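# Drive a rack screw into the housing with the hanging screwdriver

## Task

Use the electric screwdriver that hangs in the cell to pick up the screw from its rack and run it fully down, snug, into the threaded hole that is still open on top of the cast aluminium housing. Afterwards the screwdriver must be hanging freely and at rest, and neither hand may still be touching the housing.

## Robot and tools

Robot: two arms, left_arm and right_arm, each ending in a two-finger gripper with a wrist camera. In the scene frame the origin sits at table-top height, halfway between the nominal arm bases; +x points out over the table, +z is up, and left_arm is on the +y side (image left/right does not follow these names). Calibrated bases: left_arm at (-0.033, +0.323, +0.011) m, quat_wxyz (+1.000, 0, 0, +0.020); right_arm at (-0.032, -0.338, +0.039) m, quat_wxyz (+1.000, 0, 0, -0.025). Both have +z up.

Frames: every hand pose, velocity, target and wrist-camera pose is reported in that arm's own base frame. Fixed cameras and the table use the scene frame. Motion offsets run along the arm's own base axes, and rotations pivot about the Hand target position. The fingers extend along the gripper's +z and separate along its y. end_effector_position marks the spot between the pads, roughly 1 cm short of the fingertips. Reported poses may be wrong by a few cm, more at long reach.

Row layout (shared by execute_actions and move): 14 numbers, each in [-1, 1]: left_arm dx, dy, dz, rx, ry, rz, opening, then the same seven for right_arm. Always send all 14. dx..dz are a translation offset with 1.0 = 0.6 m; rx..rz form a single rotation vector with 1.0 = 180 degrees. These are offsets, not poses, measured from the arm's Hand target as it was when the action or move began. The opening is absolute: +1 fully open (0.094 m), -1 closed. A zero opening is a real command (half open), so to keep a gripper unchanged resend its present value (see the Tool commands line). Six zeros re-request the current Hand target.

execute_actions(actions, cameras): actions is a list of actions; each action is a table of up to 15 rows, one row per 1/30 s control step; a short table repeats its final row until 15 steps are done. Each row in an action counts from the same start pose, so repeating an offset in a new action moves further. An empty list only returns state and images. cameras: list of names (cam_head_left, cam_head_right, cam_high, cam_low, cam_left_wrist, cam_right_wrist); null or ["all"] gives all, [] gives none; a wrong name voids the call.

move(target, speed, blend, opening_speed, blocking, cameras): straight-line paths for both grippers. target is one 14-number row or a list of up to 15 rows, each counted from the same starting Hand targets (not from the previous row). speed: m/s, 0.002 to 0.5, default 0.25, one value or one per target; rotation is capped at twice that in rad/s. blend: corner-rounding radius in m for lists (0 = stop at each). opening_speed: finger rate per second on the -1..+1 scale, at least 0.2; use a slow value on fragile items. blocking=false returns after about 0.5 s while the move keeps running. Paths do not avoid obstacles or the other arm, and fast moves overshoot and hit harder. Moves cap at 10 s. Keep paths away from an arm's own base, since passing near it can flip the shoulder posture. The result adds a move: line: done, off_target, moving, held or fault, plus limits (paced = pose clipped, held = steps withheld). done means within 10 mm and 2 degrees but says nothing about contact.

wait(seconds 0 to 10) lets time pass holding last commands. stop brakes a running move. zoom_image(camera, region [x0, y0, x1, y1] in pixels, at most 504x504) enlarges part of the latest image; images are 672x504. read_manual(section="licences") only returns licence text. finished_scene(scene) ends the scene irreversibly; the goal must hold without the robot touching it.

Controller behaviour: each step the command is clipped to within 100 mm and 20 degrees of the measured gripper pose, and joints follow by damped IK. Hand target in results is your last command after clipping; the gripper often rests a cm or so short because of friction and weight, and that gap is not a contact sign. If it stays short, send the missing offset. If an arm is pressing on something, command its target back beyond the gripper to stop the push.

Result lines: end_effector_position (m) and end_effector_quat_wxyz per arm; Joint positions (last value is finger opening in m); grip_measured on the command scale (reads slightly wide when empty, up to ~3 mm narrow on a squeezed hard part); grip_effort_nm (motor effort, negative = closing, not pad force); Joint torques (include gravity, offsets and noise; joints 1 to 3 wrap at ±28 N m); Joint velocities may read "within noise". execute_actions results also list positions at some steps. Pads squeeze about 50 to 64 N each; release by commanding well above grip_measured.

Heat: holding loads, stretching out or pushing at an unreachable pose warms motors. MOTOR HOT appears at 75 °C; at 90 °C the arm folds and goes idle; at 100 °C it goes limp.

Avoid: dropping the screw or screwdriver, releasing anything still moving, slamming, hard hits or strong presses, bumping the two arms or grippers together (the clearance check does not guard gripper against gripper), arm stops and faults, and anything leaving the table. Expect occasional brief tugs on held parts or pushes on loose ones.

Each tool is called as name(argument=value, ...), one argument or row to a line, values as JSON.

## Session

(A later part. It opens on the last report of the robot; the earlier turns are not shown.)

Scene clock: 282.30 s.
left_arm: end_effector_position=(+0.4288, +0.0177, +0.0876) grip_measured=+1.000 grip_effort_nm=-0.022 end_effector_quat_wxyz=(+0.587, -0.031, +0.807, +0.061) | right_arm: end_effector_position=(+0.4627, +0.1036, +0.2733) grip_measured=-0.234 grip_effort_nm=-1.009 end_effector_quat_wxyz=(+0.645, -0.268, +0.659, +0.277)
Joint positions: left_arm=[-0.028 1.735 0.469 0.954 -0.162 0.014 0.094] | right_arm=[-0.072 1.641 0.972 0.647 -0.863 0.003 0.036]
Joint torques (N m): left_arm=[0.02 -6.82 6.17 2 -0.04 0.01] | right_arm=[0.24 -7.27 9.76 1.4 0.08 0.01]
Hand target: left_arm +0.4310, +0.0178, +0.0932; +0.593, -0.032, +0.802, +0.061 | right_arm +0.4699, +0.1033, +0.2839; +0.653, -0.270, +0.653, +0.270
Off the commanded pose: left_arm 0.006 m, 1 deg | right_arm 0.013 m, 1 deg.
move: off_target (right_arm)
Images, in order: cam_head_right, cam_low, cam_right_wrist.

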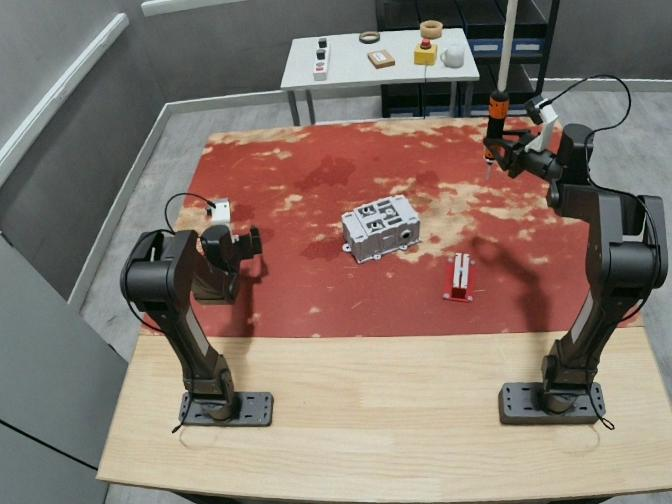

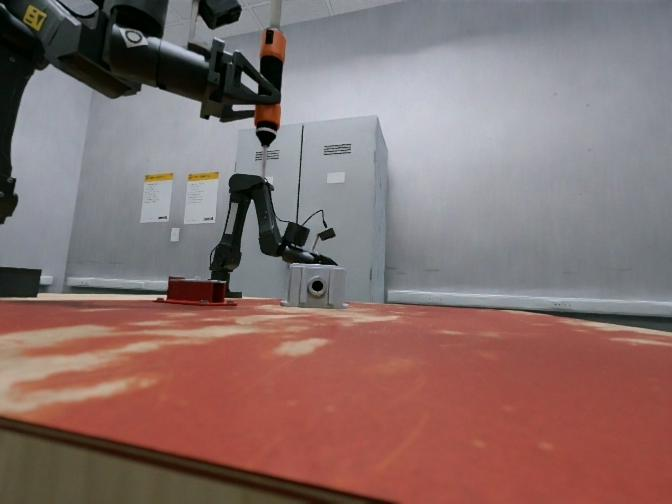

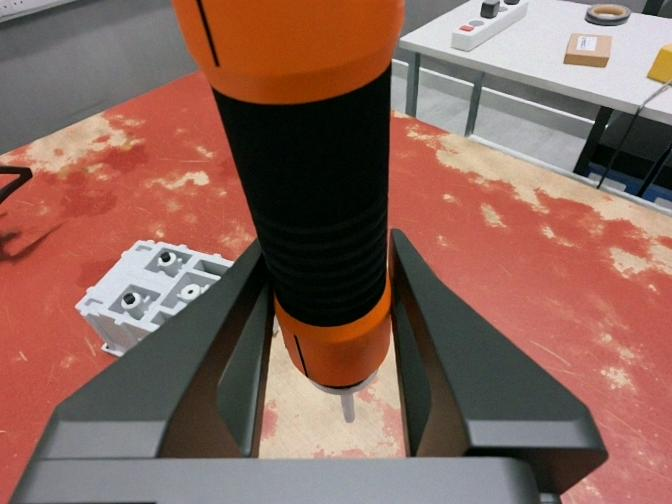

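move(
  target=[
    [-0.1,-0.2,0.25,0,0,0,1,-0.125,0.046,-0.04,0,0,0,-0.4],
    [-0.202,-0.68,0.18,-0.086,-0.065,-0.538,1,-0.25,0.092,-0.08,0,0,0,-0.4],
  ],
  speed=0.12,
  blend=0.05,
)

Scene clock: 317.67 s.
left_arm: end_effector_position=(+0.3077, -0.3843, +0.1969) grip_measured=+1.000 grip_effort_nm=-0.022 end_effector_quat_wxyz=(+0.497, +0.497, +0.510, -0.495) | right_arm: end_effector_position=(+0.3250, +0.1575, +0.2327) grip_measured=-0.235 grip_effort_nm=-1.009 end_effector_quat_wxyz=(+0.647, -0.267, +0.661, +0.272)
Joint positions: left_arm=[-0.597 1.911 0.951 0.935 0.958 0.009 0.094] | right_arm=[0.154 1.14 0.397 0.725 -0.628 0.003 0.036]
Joint torques (N m): left_arm=[-0.49 -7.19 9.7 1.82 0.13 -0.05] | right_arm=[0.57 -5.22 5.03 1.68 0.03 -0.04]
Hand target: left_arm +0.3098, -0.3902, +0.2013; +0.500, +0.500, +0.500, -0.500 | right_arm +0.3199, +0.1584, +0.2358; +0.653, -0.270, +0.654, +0.270
Off the commanded pose: left_arm 0.008 m, 1 deg | right_arm 0.006 m, 1 deg.
move: done

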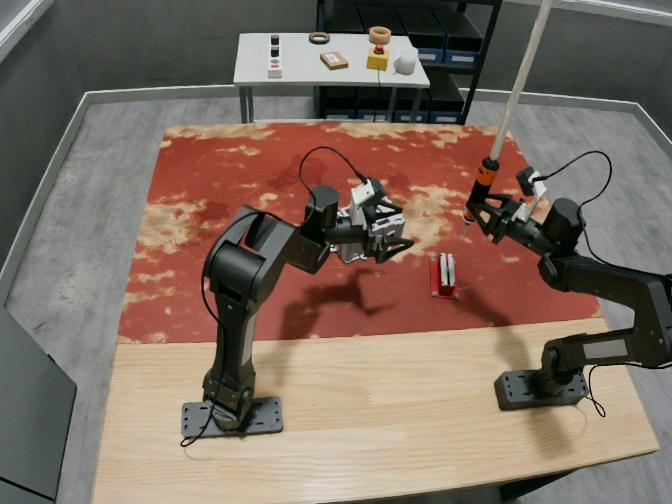

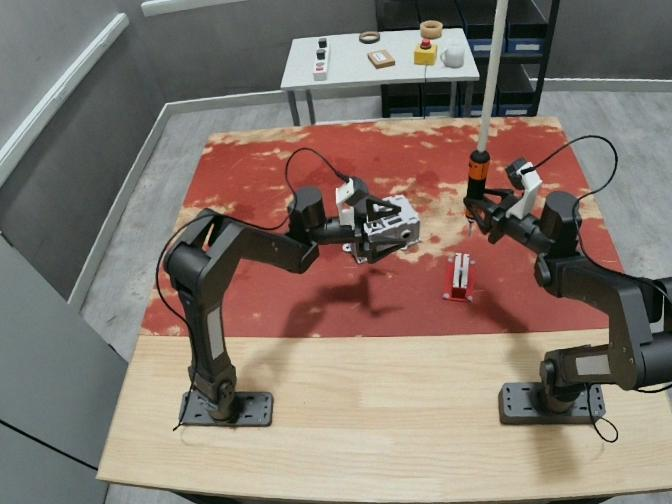

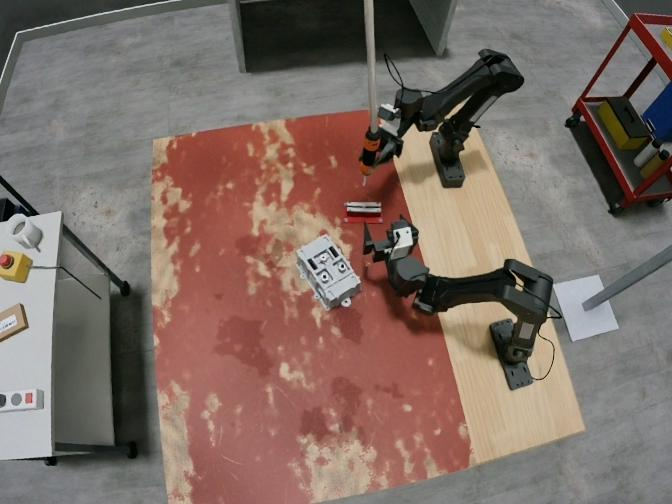

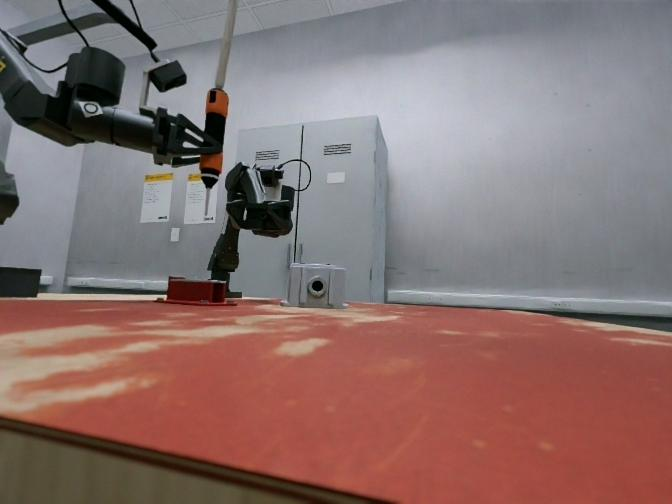

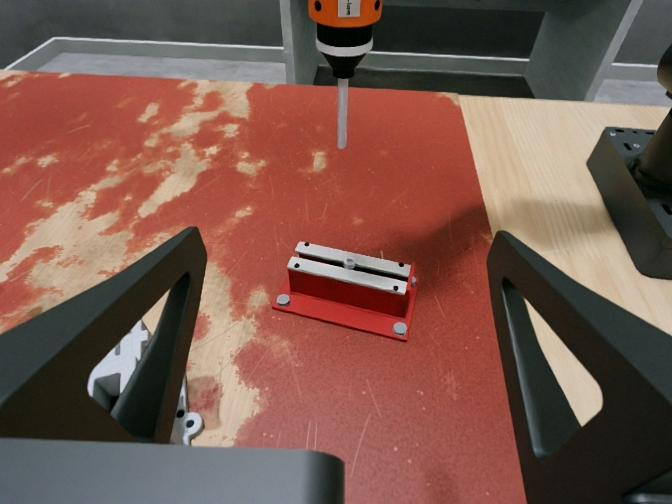

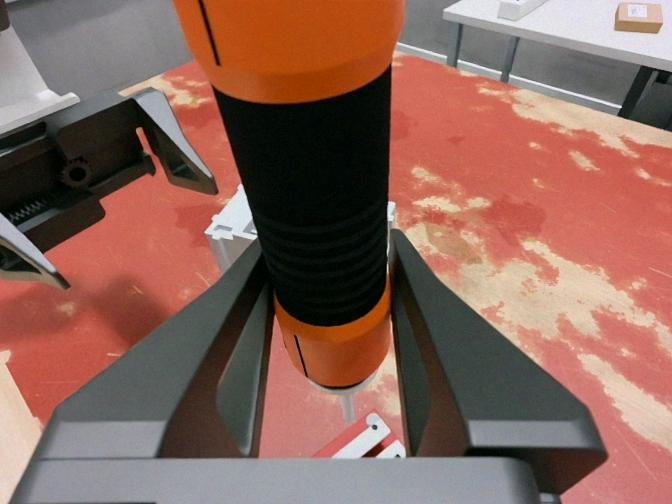

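move(
  target=[0,0,0,0,0,0,1,-0.017,0.008,-0.1,0,0,0,-0.4],
  speed=0.08,
  cameras=["cam_left_wrist","cam_right_wrist"],
)

zoom_image(
  camera="cam_right_wrist",
  region=[270, 350, 420, 470],
)

zoom_image(
  camera="cam_left_wrist",
  region=[270, 150, 450, 350],
)

Scene clock: 359.27 s.
left_arm: end_effector_position=(+0.3076, -0.3844, +0.1972) grip_measured=+1.000 grip_effort_nm=-0.032 end_effector_quat_wxyz=(+0.497, +0.497, +0.510, -0.496) | right_arm: end_effector_position=(+0.3126, +0.1621, +0.1790) grip_measured=-0.235 grip_effort_nm=-1.004 end_effector_quat_wxyz=(+0.653, -0.268, +0.654, +0.270)
Joint positions: left_arm=[-0.597 1.911 0.951 0.936 0.959 0.008 0.094] | right_arm=[0.189 1.348 0.212 1.136 -0.593 0.003 0.036]
Joint torques (N m): left_arm=[-0.53 -7.2 9.68 1.81 0.14 -0.06] | right_arm=[0.59 -3 3.96 1.72 0.04 -0.06]
Heat: left arm: 36 °C; right arm: 39 °C.
Hand target: left_arm +0.3099, -0.3902, +0.2013; +0.500, +0.500, +0.500, -0.500 | right_arm +0.3097, +0.1633, +0.1758; +0.653, -0.270, +0.654, +0.270
Off the commanded pose: left_arm 0.007 m, 1 deg | right_arm 0.004 m, 0 deg.
move: done
Images, in order: cam_left_wrist, cam_right_wrist.

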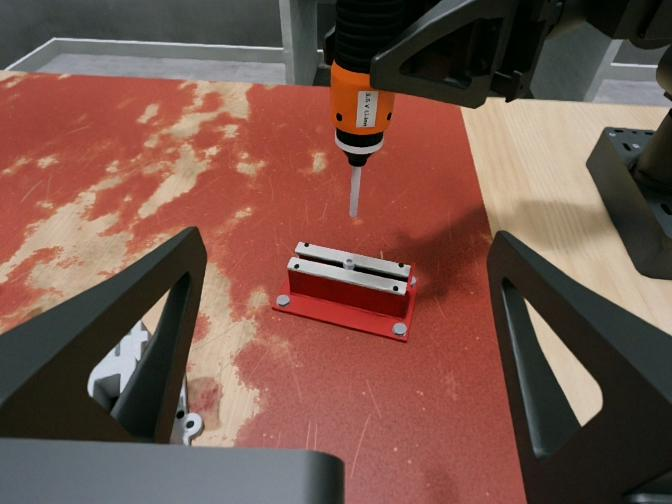

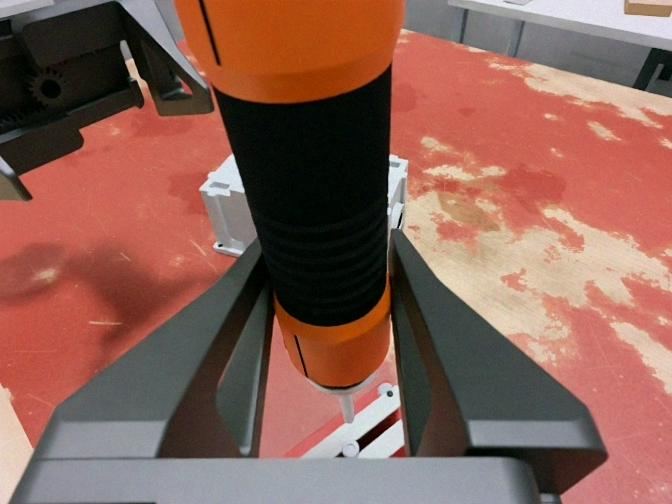

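Scaled by 3.360 from the camera's 672x504 image, which has a finer 960x720 frame.

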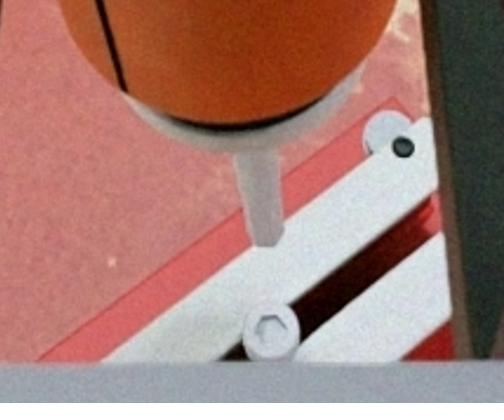

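Scaled by 2.520 from the camera's 672x504 image, which has a finer 960x720 frame.

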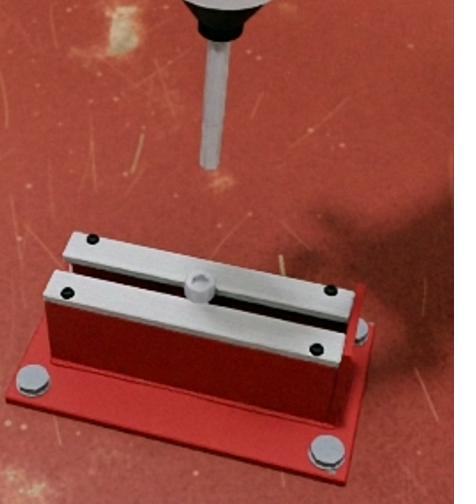

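move(
  target=[0,0,0,0,0,0,1,0.005,0.0033,-0.055,0,0,0,-0.4],
  speed=0.05,
  cameras=["cam_left_wrist","cam_right_wrist"],
)

zoom_image(
  camera="cam_right_wrist",
  region=[290, 380, 410, 460],
)

zoom_image(
  camera="cam_left_wrist",
  region=[290, 200, 410, 320],
)

Scene clock: 387.37 s.
left_arm: end_effector_position=(+0.3076, -0.3844, +0.1973) grip_measured=+1.000 grip_effort_nm=-0.022 end_effector_quat_wxyz=(+0.498, +0.497, +0.510, -0.496) | right_arm: end_effector_position=(+0.3161, +0.1639, +0.1465) grip_measured=-0.235 grip_effort_nm=-1.013 end_effector_quat_wxyz=(+0.655, -0.269, +0.652, +0.270)
Joint positions: left_arm=[-0.597 1.911 0.951 0.937 0.959 0.008 0.094] | right_arm=[0.195 1.631 0.173 1.463 -0.586 0.003 0.036]
Joint torques (N m): left_arm=[-0.5 -7.17 9.66 1.81 0.12 -0.05] | right_arm=[0.65 -3.79 2.59 1.68 0.02 -0.01]
Hand target: left_arm +0.3099, -0.3902, +0.2013; +0.500, +0.500, +0.500, -0.500 | right_arm +0.3127, +0.1652, +0.1429; +0.653, -0.270, +0.654, +0.270
Off the commanded pose: left_arm 0.007 m, 1 deg | right_arm 0.005 m, 0 deg.
move: done
Images, in order: cam_left_wrist, cam_right_wrist.

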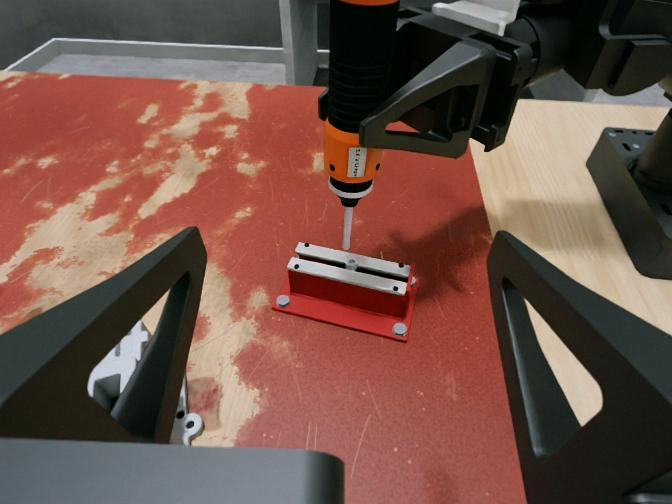

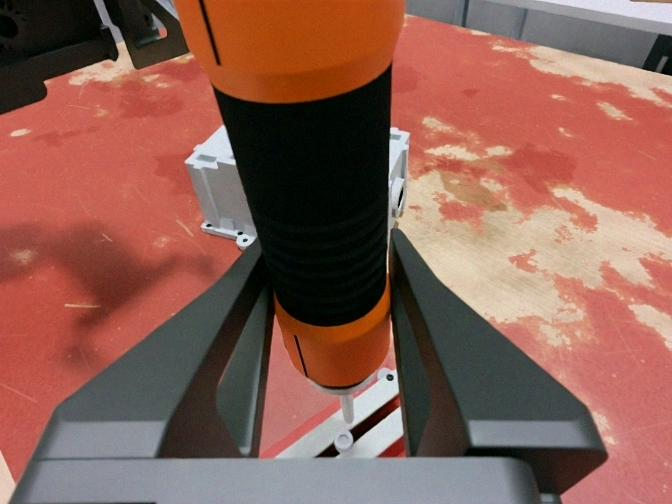

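Scaled by 4.200 from the camera's 672x504 image, which has a finer 960x720 frame.

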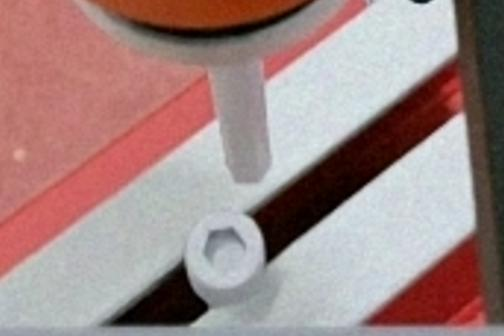

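Scaled by 4.200 from the camera's 672x504 image, which has a finer 960x720 frame.

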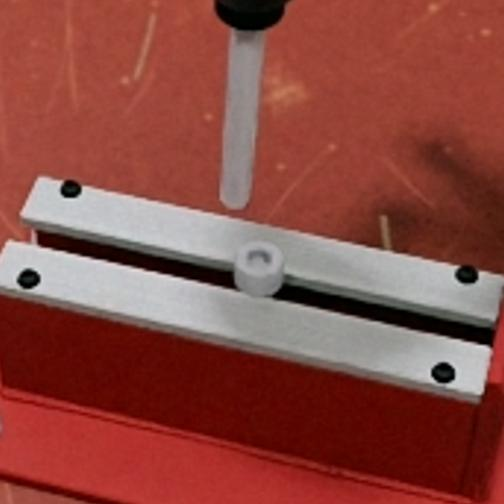

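move(
  target=[0,0,0,0,0,0,1,-0.008,-0.0013,-0.011,0,0,0,-0.4],
  speed=0.03,
  cameras=["cam_left_wrist","cam_right_wrist"],
)

zoom_image(
  camera="cam_right_wrist",
  region=[290, 380, 410, 460],
)

zoom_image(
  camera="cam_left_wrist",
  region=[290, 200, 410, 320],
)

Scene clock: 410.33 s.
left_arm: end_effector_position=(+0.3076, -0.3844, +0.1973) grip_measured=+1.000 grip_effort_nm=-0.017 end_effector_quat_wxyz=(+0.498, +0.497, +0.510, -0.496) | right_arm: end_effector_position=(+0.3117, +0.1629, +0.1398) grip_measured=-0.235 grip_effort_nm=-1.013 end_effector_quat_wxyz=(+0.656, -0.268, +0.652, +0.269)
Joint positions: left_arm=[-0.597 1.911 0.951 0.937 0.959 0.008 0.094] | right_arm=[0.195 1.68 0.148 1.537 -0.585 0.003 0.036]
Joint torques (N m): left_arm=[-0.49 -7.16 9.66 1.8 0.14 -0.05] | right_arm=[0.68 -3.86 2.19 1.7 0.04 -0.04]
Hand target: left_arm +0.3099, -0.3902, +0.2013; +0.500, +0.500, +0.500, -0.500 | right_arm +0.3080, +0.1644, +0.1364; +0.653, -0.270, +0.653, +0.270
Off the commanded pose: left_arm 0.007 m, 1 deg | right_arm 0.005 m, 0 deg.
move: done
Images, in order: cam_left_wrist, cam_right_wrist.

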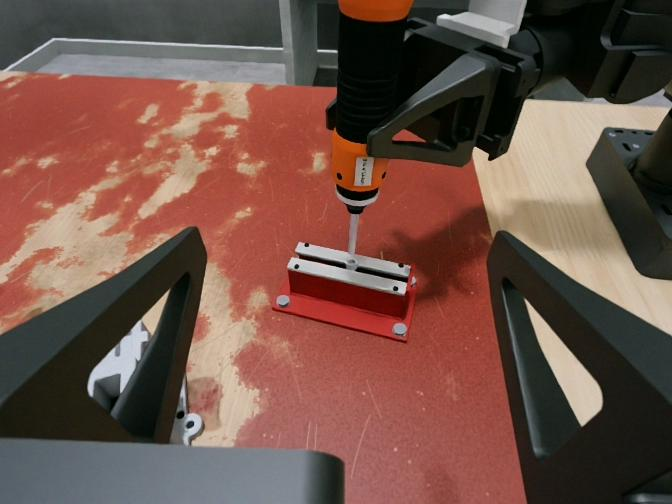

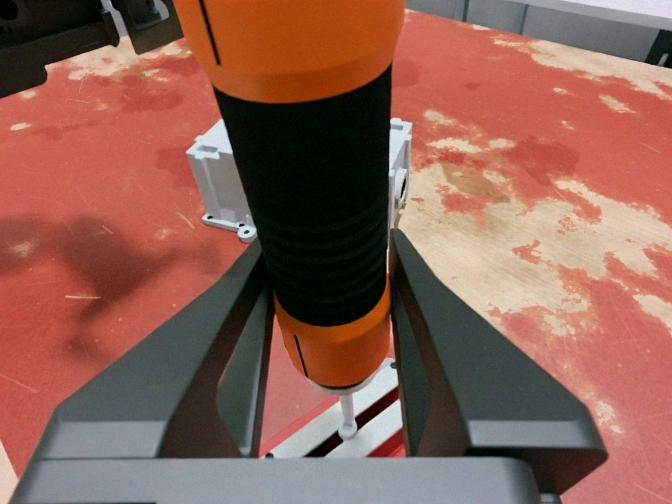

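Scaled by 4.200 from the camera's 672x504 image, which has a finer 960x720 frame.

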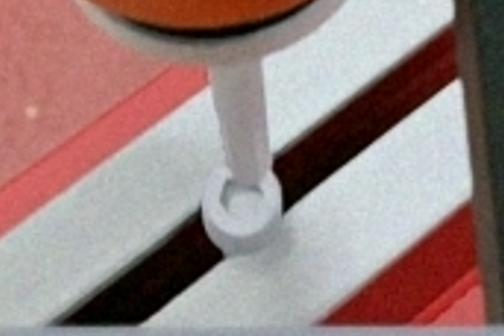

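Scaled by 4.200 from the camera's 672x504 image, which has a finer 960x720 frame.

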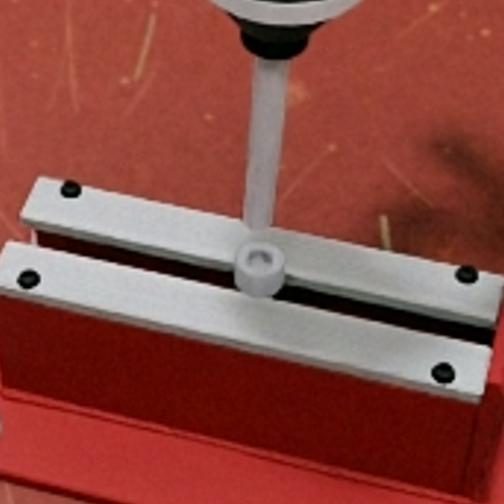

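move(
  target=[0,0,0,0,0,0,1,0.0,0.001,-0.013,0,0,0,-0.4],
  speed=0.02,
  cameras=["cam_left_wrist","cam_right_wrist"],
)

zoom_image(
  camera="cam_right_wrist",
  region=[290, 380, 410, 460],
)

zoom_image(
  camera="cam_left_wrist",
  region=[290, 200, 410, 320],
)

Scene clock: 422.00 s.
left_arm: end_effector_position=(+0.3076, -0.3844, +0.1973) grip_measured=+1.000 grip_effort_nm=-0.017 end_effector_quat_wxyz=(+0.498, +0.497, +0.510, -0.496) | right_arm: end_effector_position=(+0.3119, +0.1640, +0.1326) grip_measured=-0.235 grip_effort_nm=-1.013 end_effector_quat_wxyz=(+0.650, -0.268, +0.657, +0.271)
Joint positions: left_arm=[-0.597 1.911 0.951 0.937 0.959 0.008 0.094] | right_arm=[0.199 1.72 0.148 1.562 -0.583 0.003 0.036]
Joint torques (N m): left_arm=[-0.53 -7.16 9.69 1.81 0.13 -0.05] | right_arm=[0.68 -4.01 1.84 1.7 0.04 -0.14]
Hand target: left_arm +0.3099, -0.3902, +0.2013; +0.500, +0.500, +0.500, -0.500 | right_arm +0.3079, +0.1651, +0.1285; +0.653, -0.270, +0.654, +0.270
Off the commanded pose: left_arm 0.007 m, 1 deg | right_arm 0.006 m, 1 deg.
joint sent to its limit (right arm) — joint 4 (wrist pitch), upper limit. The joint targets still meet the commanded pose.
move: done
Images, in order: cam_left_wrist, cam_right_wrist.

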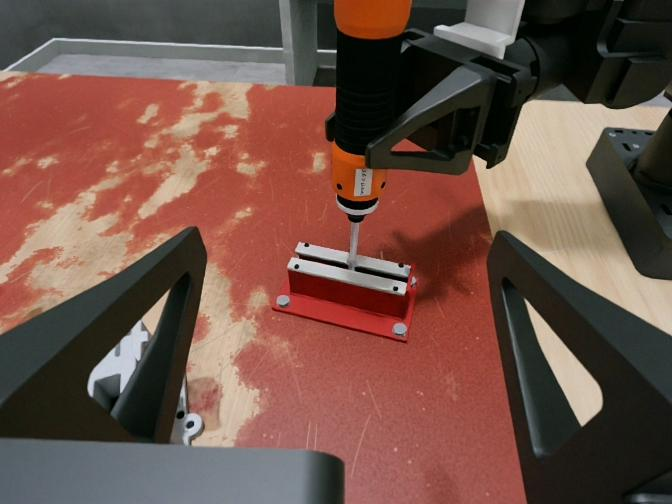

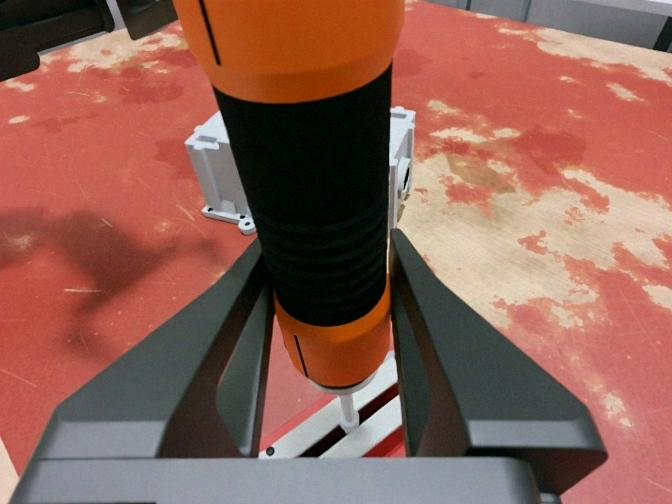

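Scaled by 4.200 from the camera's 672x504 image, which has a finer 960x720 frame.

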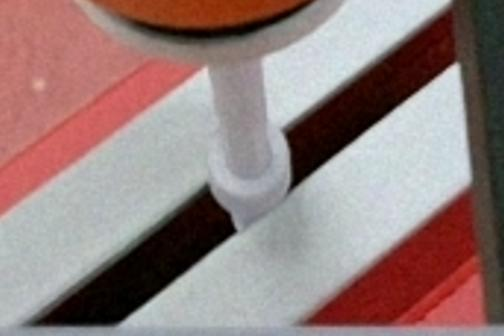

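Scaled by 4.200 from the camera's 672x504 image, which has a finer 960x720 frame.

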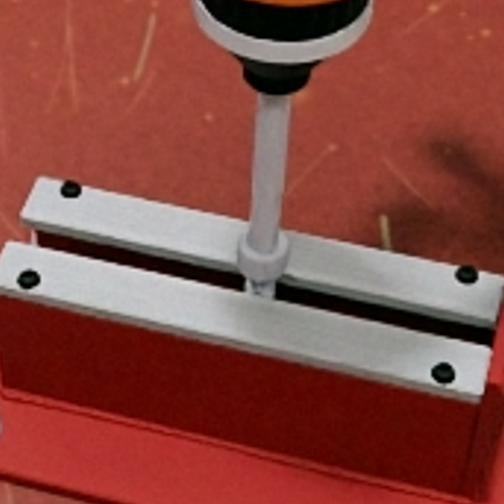

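move(
  target=[0,0,0,0,0,0,1,0.0,0,0.13,0,0,0,-0.4],
  speed=0.05,
  cameras=["cam_left_wrist","cam_right_wrist"],
)

zoom_image(
  camera="cam_left_wrist",
  region=[270, 100, 450, 300],
)

zoom_image(
  camera="cam_right_wrist",
  region=[290, 380, 410, 460],
)

Scene clock: 431.97 s.
left_arm: end_effector_position=(+0.3076, -0.3844, +0.1973) grip_measured=+1.000 grip_effort_nm=-0.022 end_effector_quat_wxyz=(+0.498, +0.497, +0.510, -0.496) | right_arm: end_effector_position=(+0.3048, +0.1623, +0.1900) grip_measured=-0.235 grip_effort_nm=-1.004 end_effector_quat_wxyz=(+0.640, -0.265, +0.668, +0.273)
Joint positions: left_arm=[-0.597 1.911 0.951 0.937 0.959 0.008 0.094] | right_arm=[0.199 1.185 0.234 0.912 -0.582 0.004 0.036]
Joint torques (N m): left_arm=[-0.5 -7.13 9.7 1.8 0.14 -0.06] | right_arm=[0.72 -4.64 8.35 1.47 0.03 -0.02]
Hand target: left_arm +0.3099, -0.3902, +0.2013; +0.500, +0.500, +0.500, -0.500 | right_arm +0.3079, +0.1651, +0.2064; +0.653, -0.270, +0.654, +0.270
Off the commanded pose: left_arm 0.007 m, 1 deg | right_arm 0.017 m, 2 deg.
move: off_target (right_arm)
Images, in order: cam_left_wrist, cam_right_wrist.

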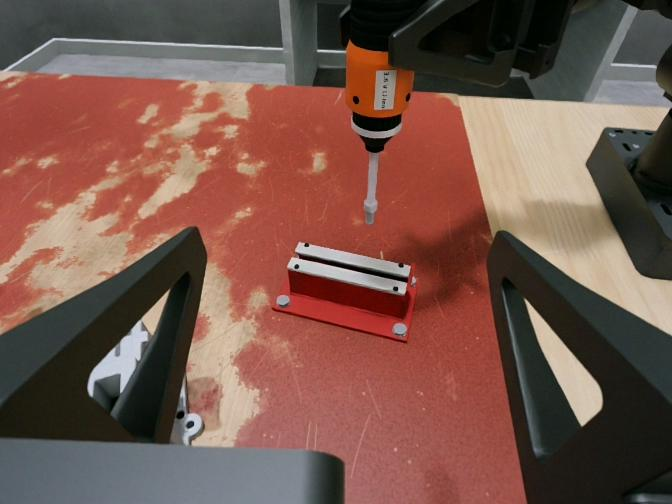

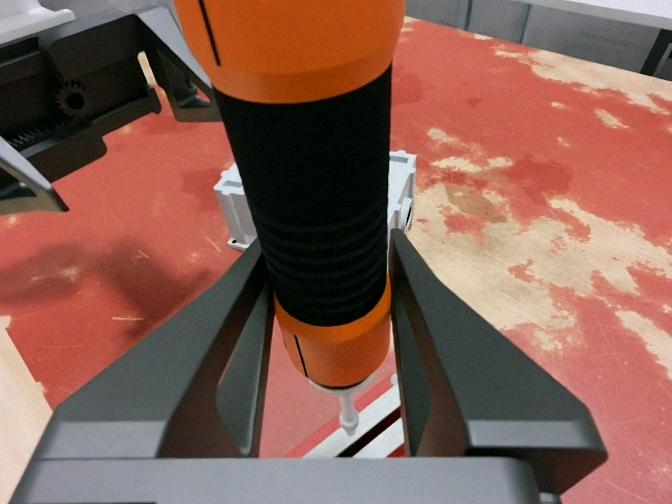

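Scaled by 2.520 from the camera's 672x504 image, which has a finer 960x720 frame.

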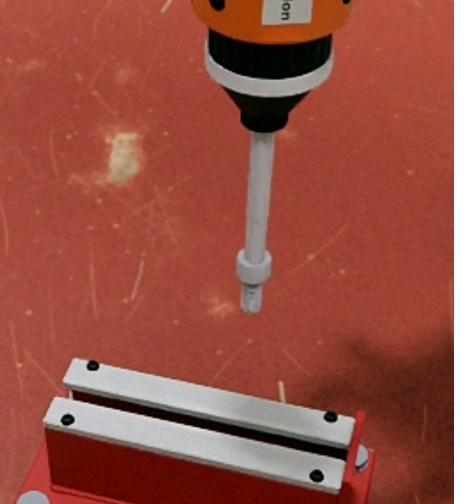

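Scaled by 4.200 from the camera's 672x504 image, which has a finer 960x720 frame.

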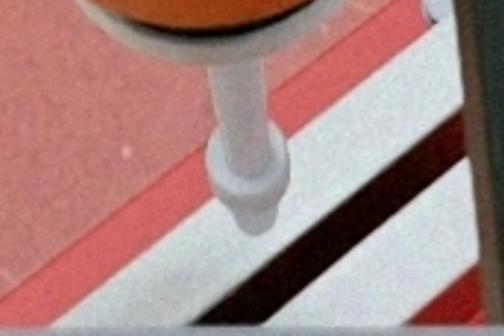

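move(
  target=[
    [0.115,0.24,-0.06,0,0,0.25,1,0,0,0.05,0,0,0,-0.4],
    [0.115,0.24,-0.06,0,0,0.25,1,0.282,0.308,0.093,0,0,0,-0.4],
  ],
  speed=0.1,
  blend=0.02,
)

zoom_image(
  camera="cam_left_wrist",
  region=[220, 50, 460, 330],
)

zoom_image(
  camera="cam_right_wrist",
  region=[270, 350, 420, 470],
)

Scene clock: 513.53 s.
left_arm: end_effector_position=(+0.3803, -0.2517, +0.1538) grip_measured=+1.000 grip_effort_nm=-0.027 end_effector_quat_wxyz=(+0.641, +0.279, +0.661, -0.273) | right_arm: end_effector_position=(+0.4735, +0.3430, +0.2550) grip_measured=-0.235 grip_effort_nm=-1.013 end_effector_quat_wxyz=(+0.649, -0.268, +0.659, +0.270)
Joint positions: left_arm=[-0.453 1.805 0.549 1.225 0.349 0.007 0.094] | right_arm=[0.558 1.924 1.24 0.672 -0.223 0.004 0.036]
Joint torques (N m): left_arm=[0.65 -9.69 4.44 2.1 -0.11 -0.07] | right_arm=[0.72 -9.73 10 1.5 0.04 -0.04]
Hand target: left_arm +0.3789, -0.2461, +0.1652; +0.653, +0.271, +0.653, -0.271 | right_arm +0.4771, +0.3497, +0.2624; +0.653, -0.270, +0.654, +0.270
Off the commanded pose: left_arm 0.013 m, 2 deg | right_arm 0.011 m, 1 deg.
move: off_target (left_arm, right_arm)

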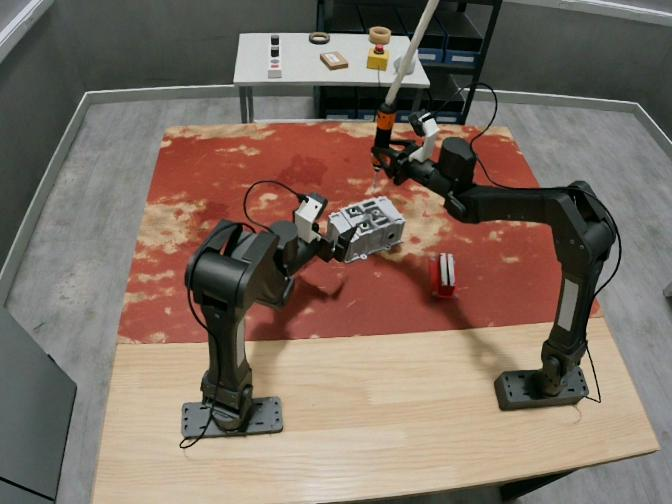

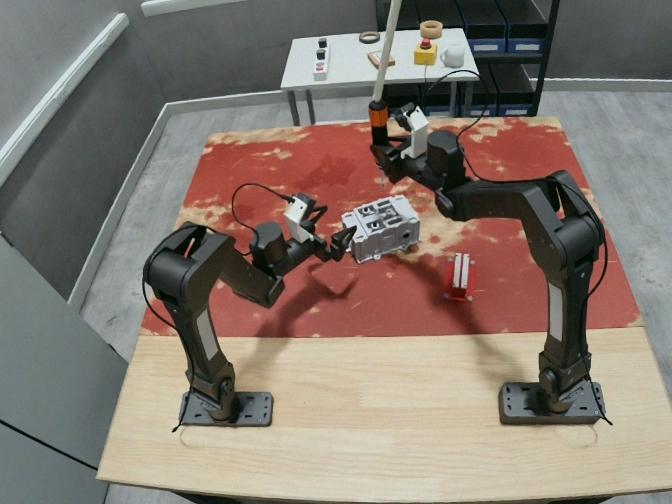

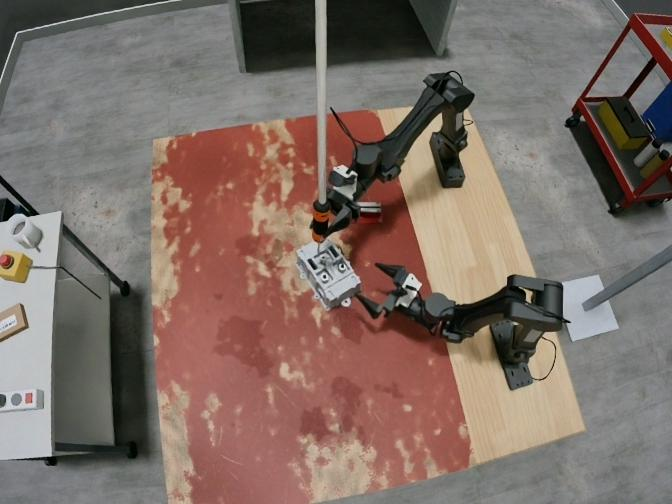

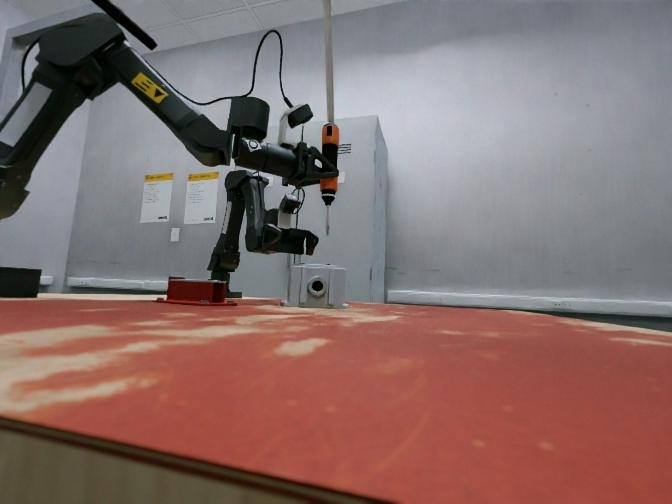

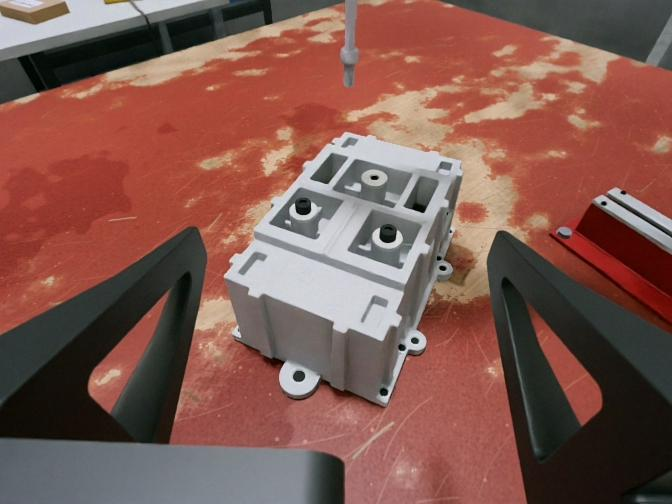

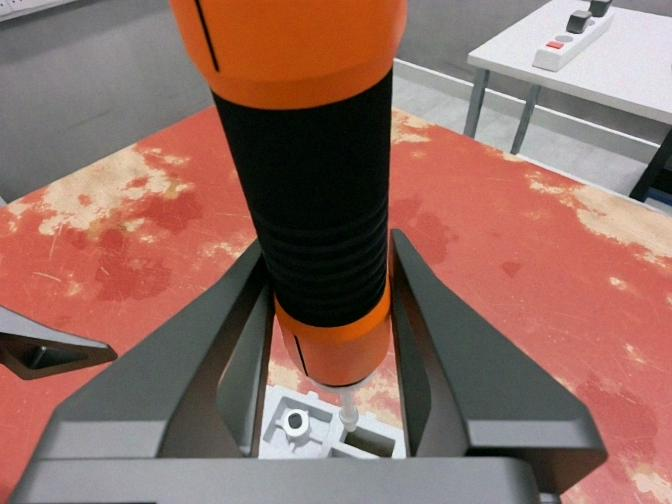

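Scaled by 1.800 from the camera's 672x504 image, which has a finer 960x720 frame.

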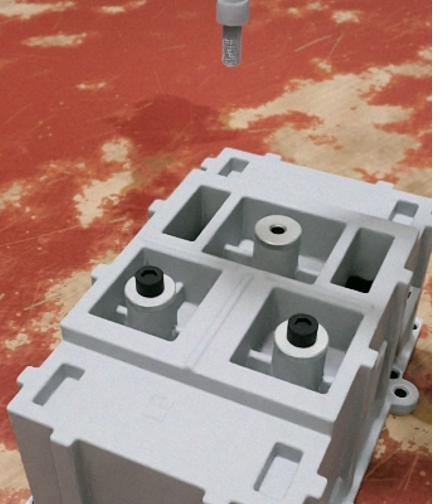

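Scaled by 3.360 from the camera's 672x504 image, which has a finer 960x720 frame.

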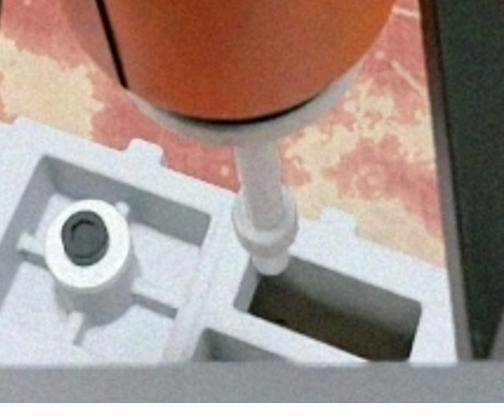

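move(
  target=[0,0,0,0,0,0,1,-0.025,-0.019,-0.05,0,0,0,-0.4],
  speed=0.05,
  cameras=["cam_left_wrist","cam_right_wrist"],
)

zoom_image(
  camera="cam_left_wrist",
  region=[280, 60, 460, 240],
)

zoom_image(
  camera="cam_right_wrist",
  region=[270, 350, 420, 470],
)

Scene clock: 576.47 s.
left_arm: end_effector_position=(+0.3803, -0.2517, +0.1540) grip_measured=+1.000 grip_effort_nm=-0.017 end_effector_quat_wxyz=(+0.641, +0.279, +0.660, -0.273) | right_arm: end_effector_position=(+0.4642, +0.3371, +0.2375) grip_measured=-0.235 grip_effort_nm=-1.018 end_effector_quat_wxyz=(+0.654, -0.267, +0.654, +0.270)
Joint positions: left_arm=[-0.453 1.805 0.549 1.226 0.349 0.007 0.094] | right_arm=[0.558 1.924 1.147 0.778 -0.222 0.004 0.036]
Joint torques (N m): left_arm=[0.64 -9.72 4.48 2.09 -0.11 -0.06] | right_arm=[0.36 -10.19 5.46 1.86 -0.01 -0.04]
Hand target: left_arm +0.3789, -0.2461, +0.1653; +0.653, +0.271, +0.653, -0.271 | right_arm +0.4622, +0.3383, +0.2324; +0.653, -0.270, +0.653, +0.270
Off the commanded pose: left_arm 0.013 m, 2 deg | right_arm 0.006 m, 0 deg.
move: off_target (left_arm)
Images, in order: cam_left_wrist, cam_right_wrist.

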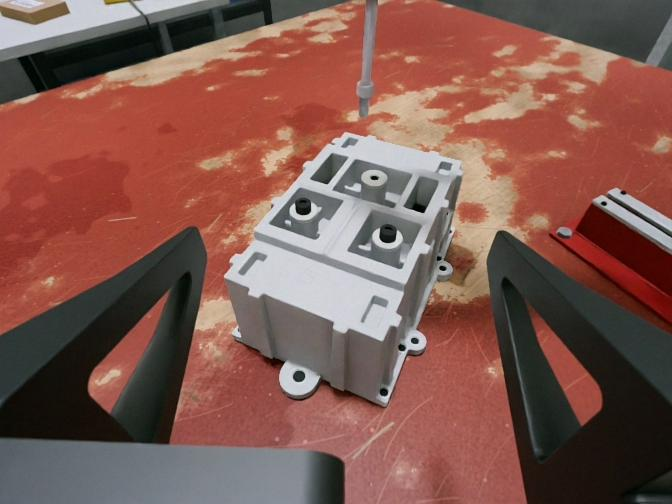

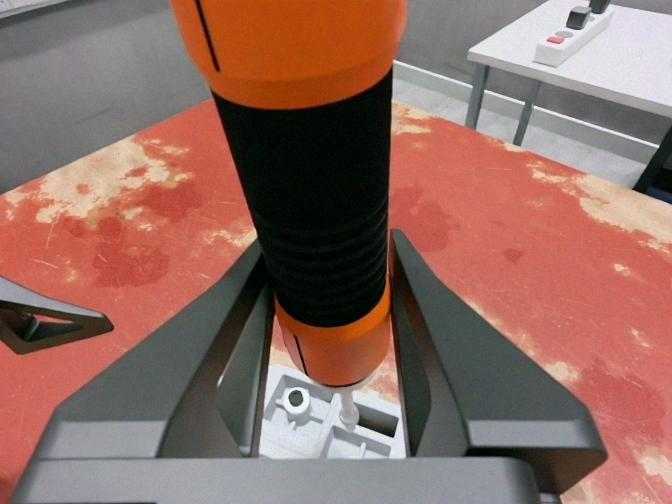

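Scaled by 2.800 from the camera's 672x504 image, which has a finer 960x720 frame.

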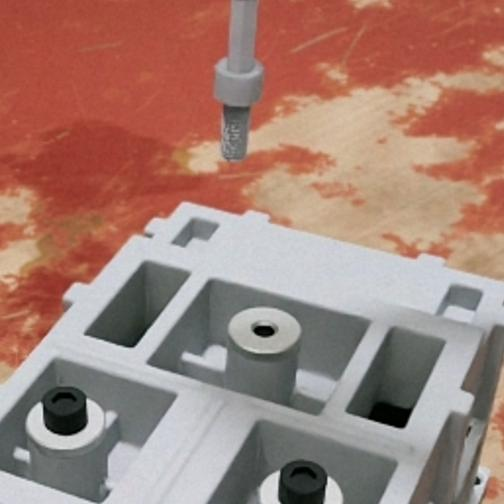

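Scaled by 3.360 from the camera's 672x504 image, which has a finer 960x720 frame.

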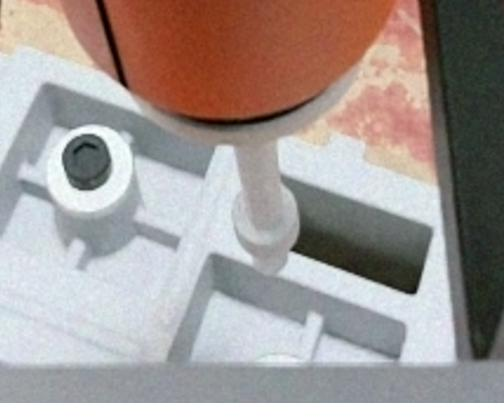

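move(
  target=[0,0,0,0,0,0,1,-0.0085,-0.009,-0.034,0,0,0,-0.4],
  speed=0.05,
  cameras=["cam_left_wrist","cam_right_wrist"],
)

zoom_image(
  camera="cam_left_wrist",
  region=[300, 90, 420, 210],
)

zoom_image(
  camera="cam_right_wrist",
  region=[290, 380, 410, 460],
)

Scene clock: 599.53 s.
left_arm: end_effector_position=(+0.3803, -0.2517, +0.1540) grip_measured=+1.000 grip_effort_nm=-0.032 end_effector_quat_wxyz=(+0.641, +0.279, +0.660, -0.273) | right_arm: end_effector_position=(+0.4578, +0.3331, +0.2211) grip_measured=-0.235 grip_effort_nm=-1.013 end_effector_quat_wxyz=(+0.657, -0.267, +0.651, +0.271)
Joint positions: left_arm=[-0.453 1.805 0.549 1.226 0.349 0.007 0.094] | right_arm=[0.558 1.938 1.081 0.867 -0.222 0.004 0.036]
Joint torques (N m): left_arm=[0.66 -9.69 4.46 2.09 -0.11 -0.04] | right_arm=[-0.18 -9.32 5.12 1.78 -0.05 -0.04]
Hand target: left_arm +0.3789, -0.2461, +0.1652; +0.653, +0.271, +0.653, -0.271 | right_arm +0.4570, +0.3329, +0.2119; +0.653, -0.270, +0.654, +0.270
Off the commanded pose: left_arm 0.013 m, 2 deg | right_arm 0.009 m, 1 deg.
move: off_target (left_arm)
Images, in order: cam_left_wrist, cam_right_wrist.

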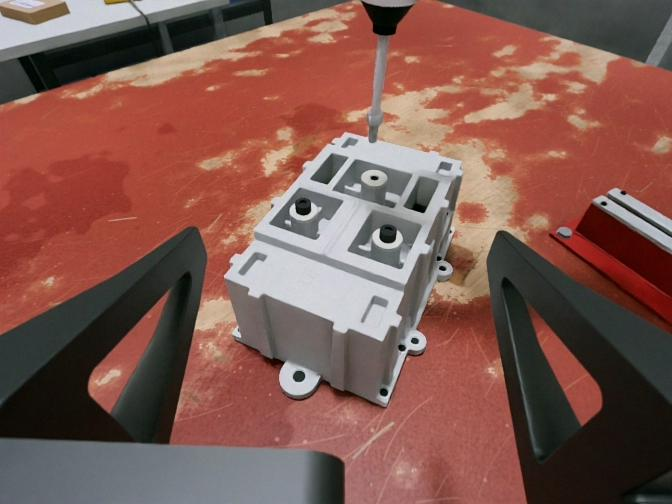

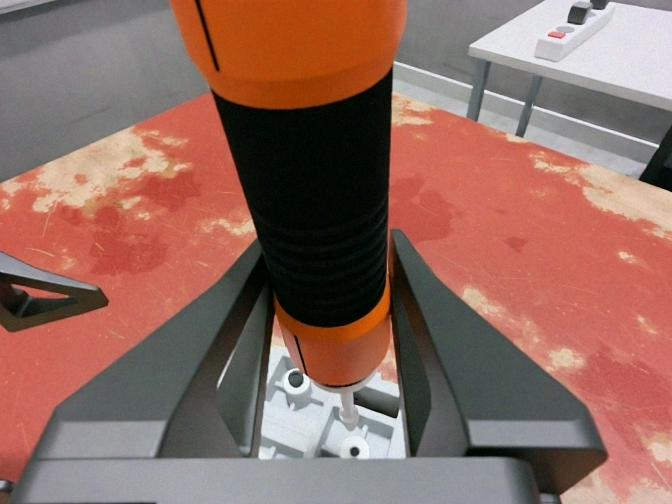

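Scaled by 4.200 from the camera's 672x504 image, which has a finer 960x720 frame.

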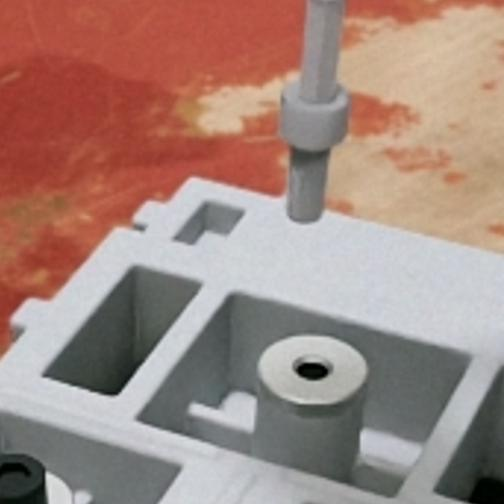

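Scaled by 4.200 from the camera's 672x504 image, which has a finer 960x720 frame.

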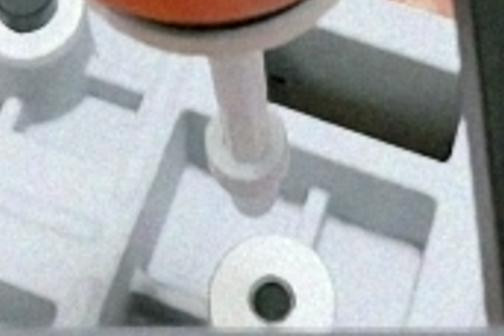

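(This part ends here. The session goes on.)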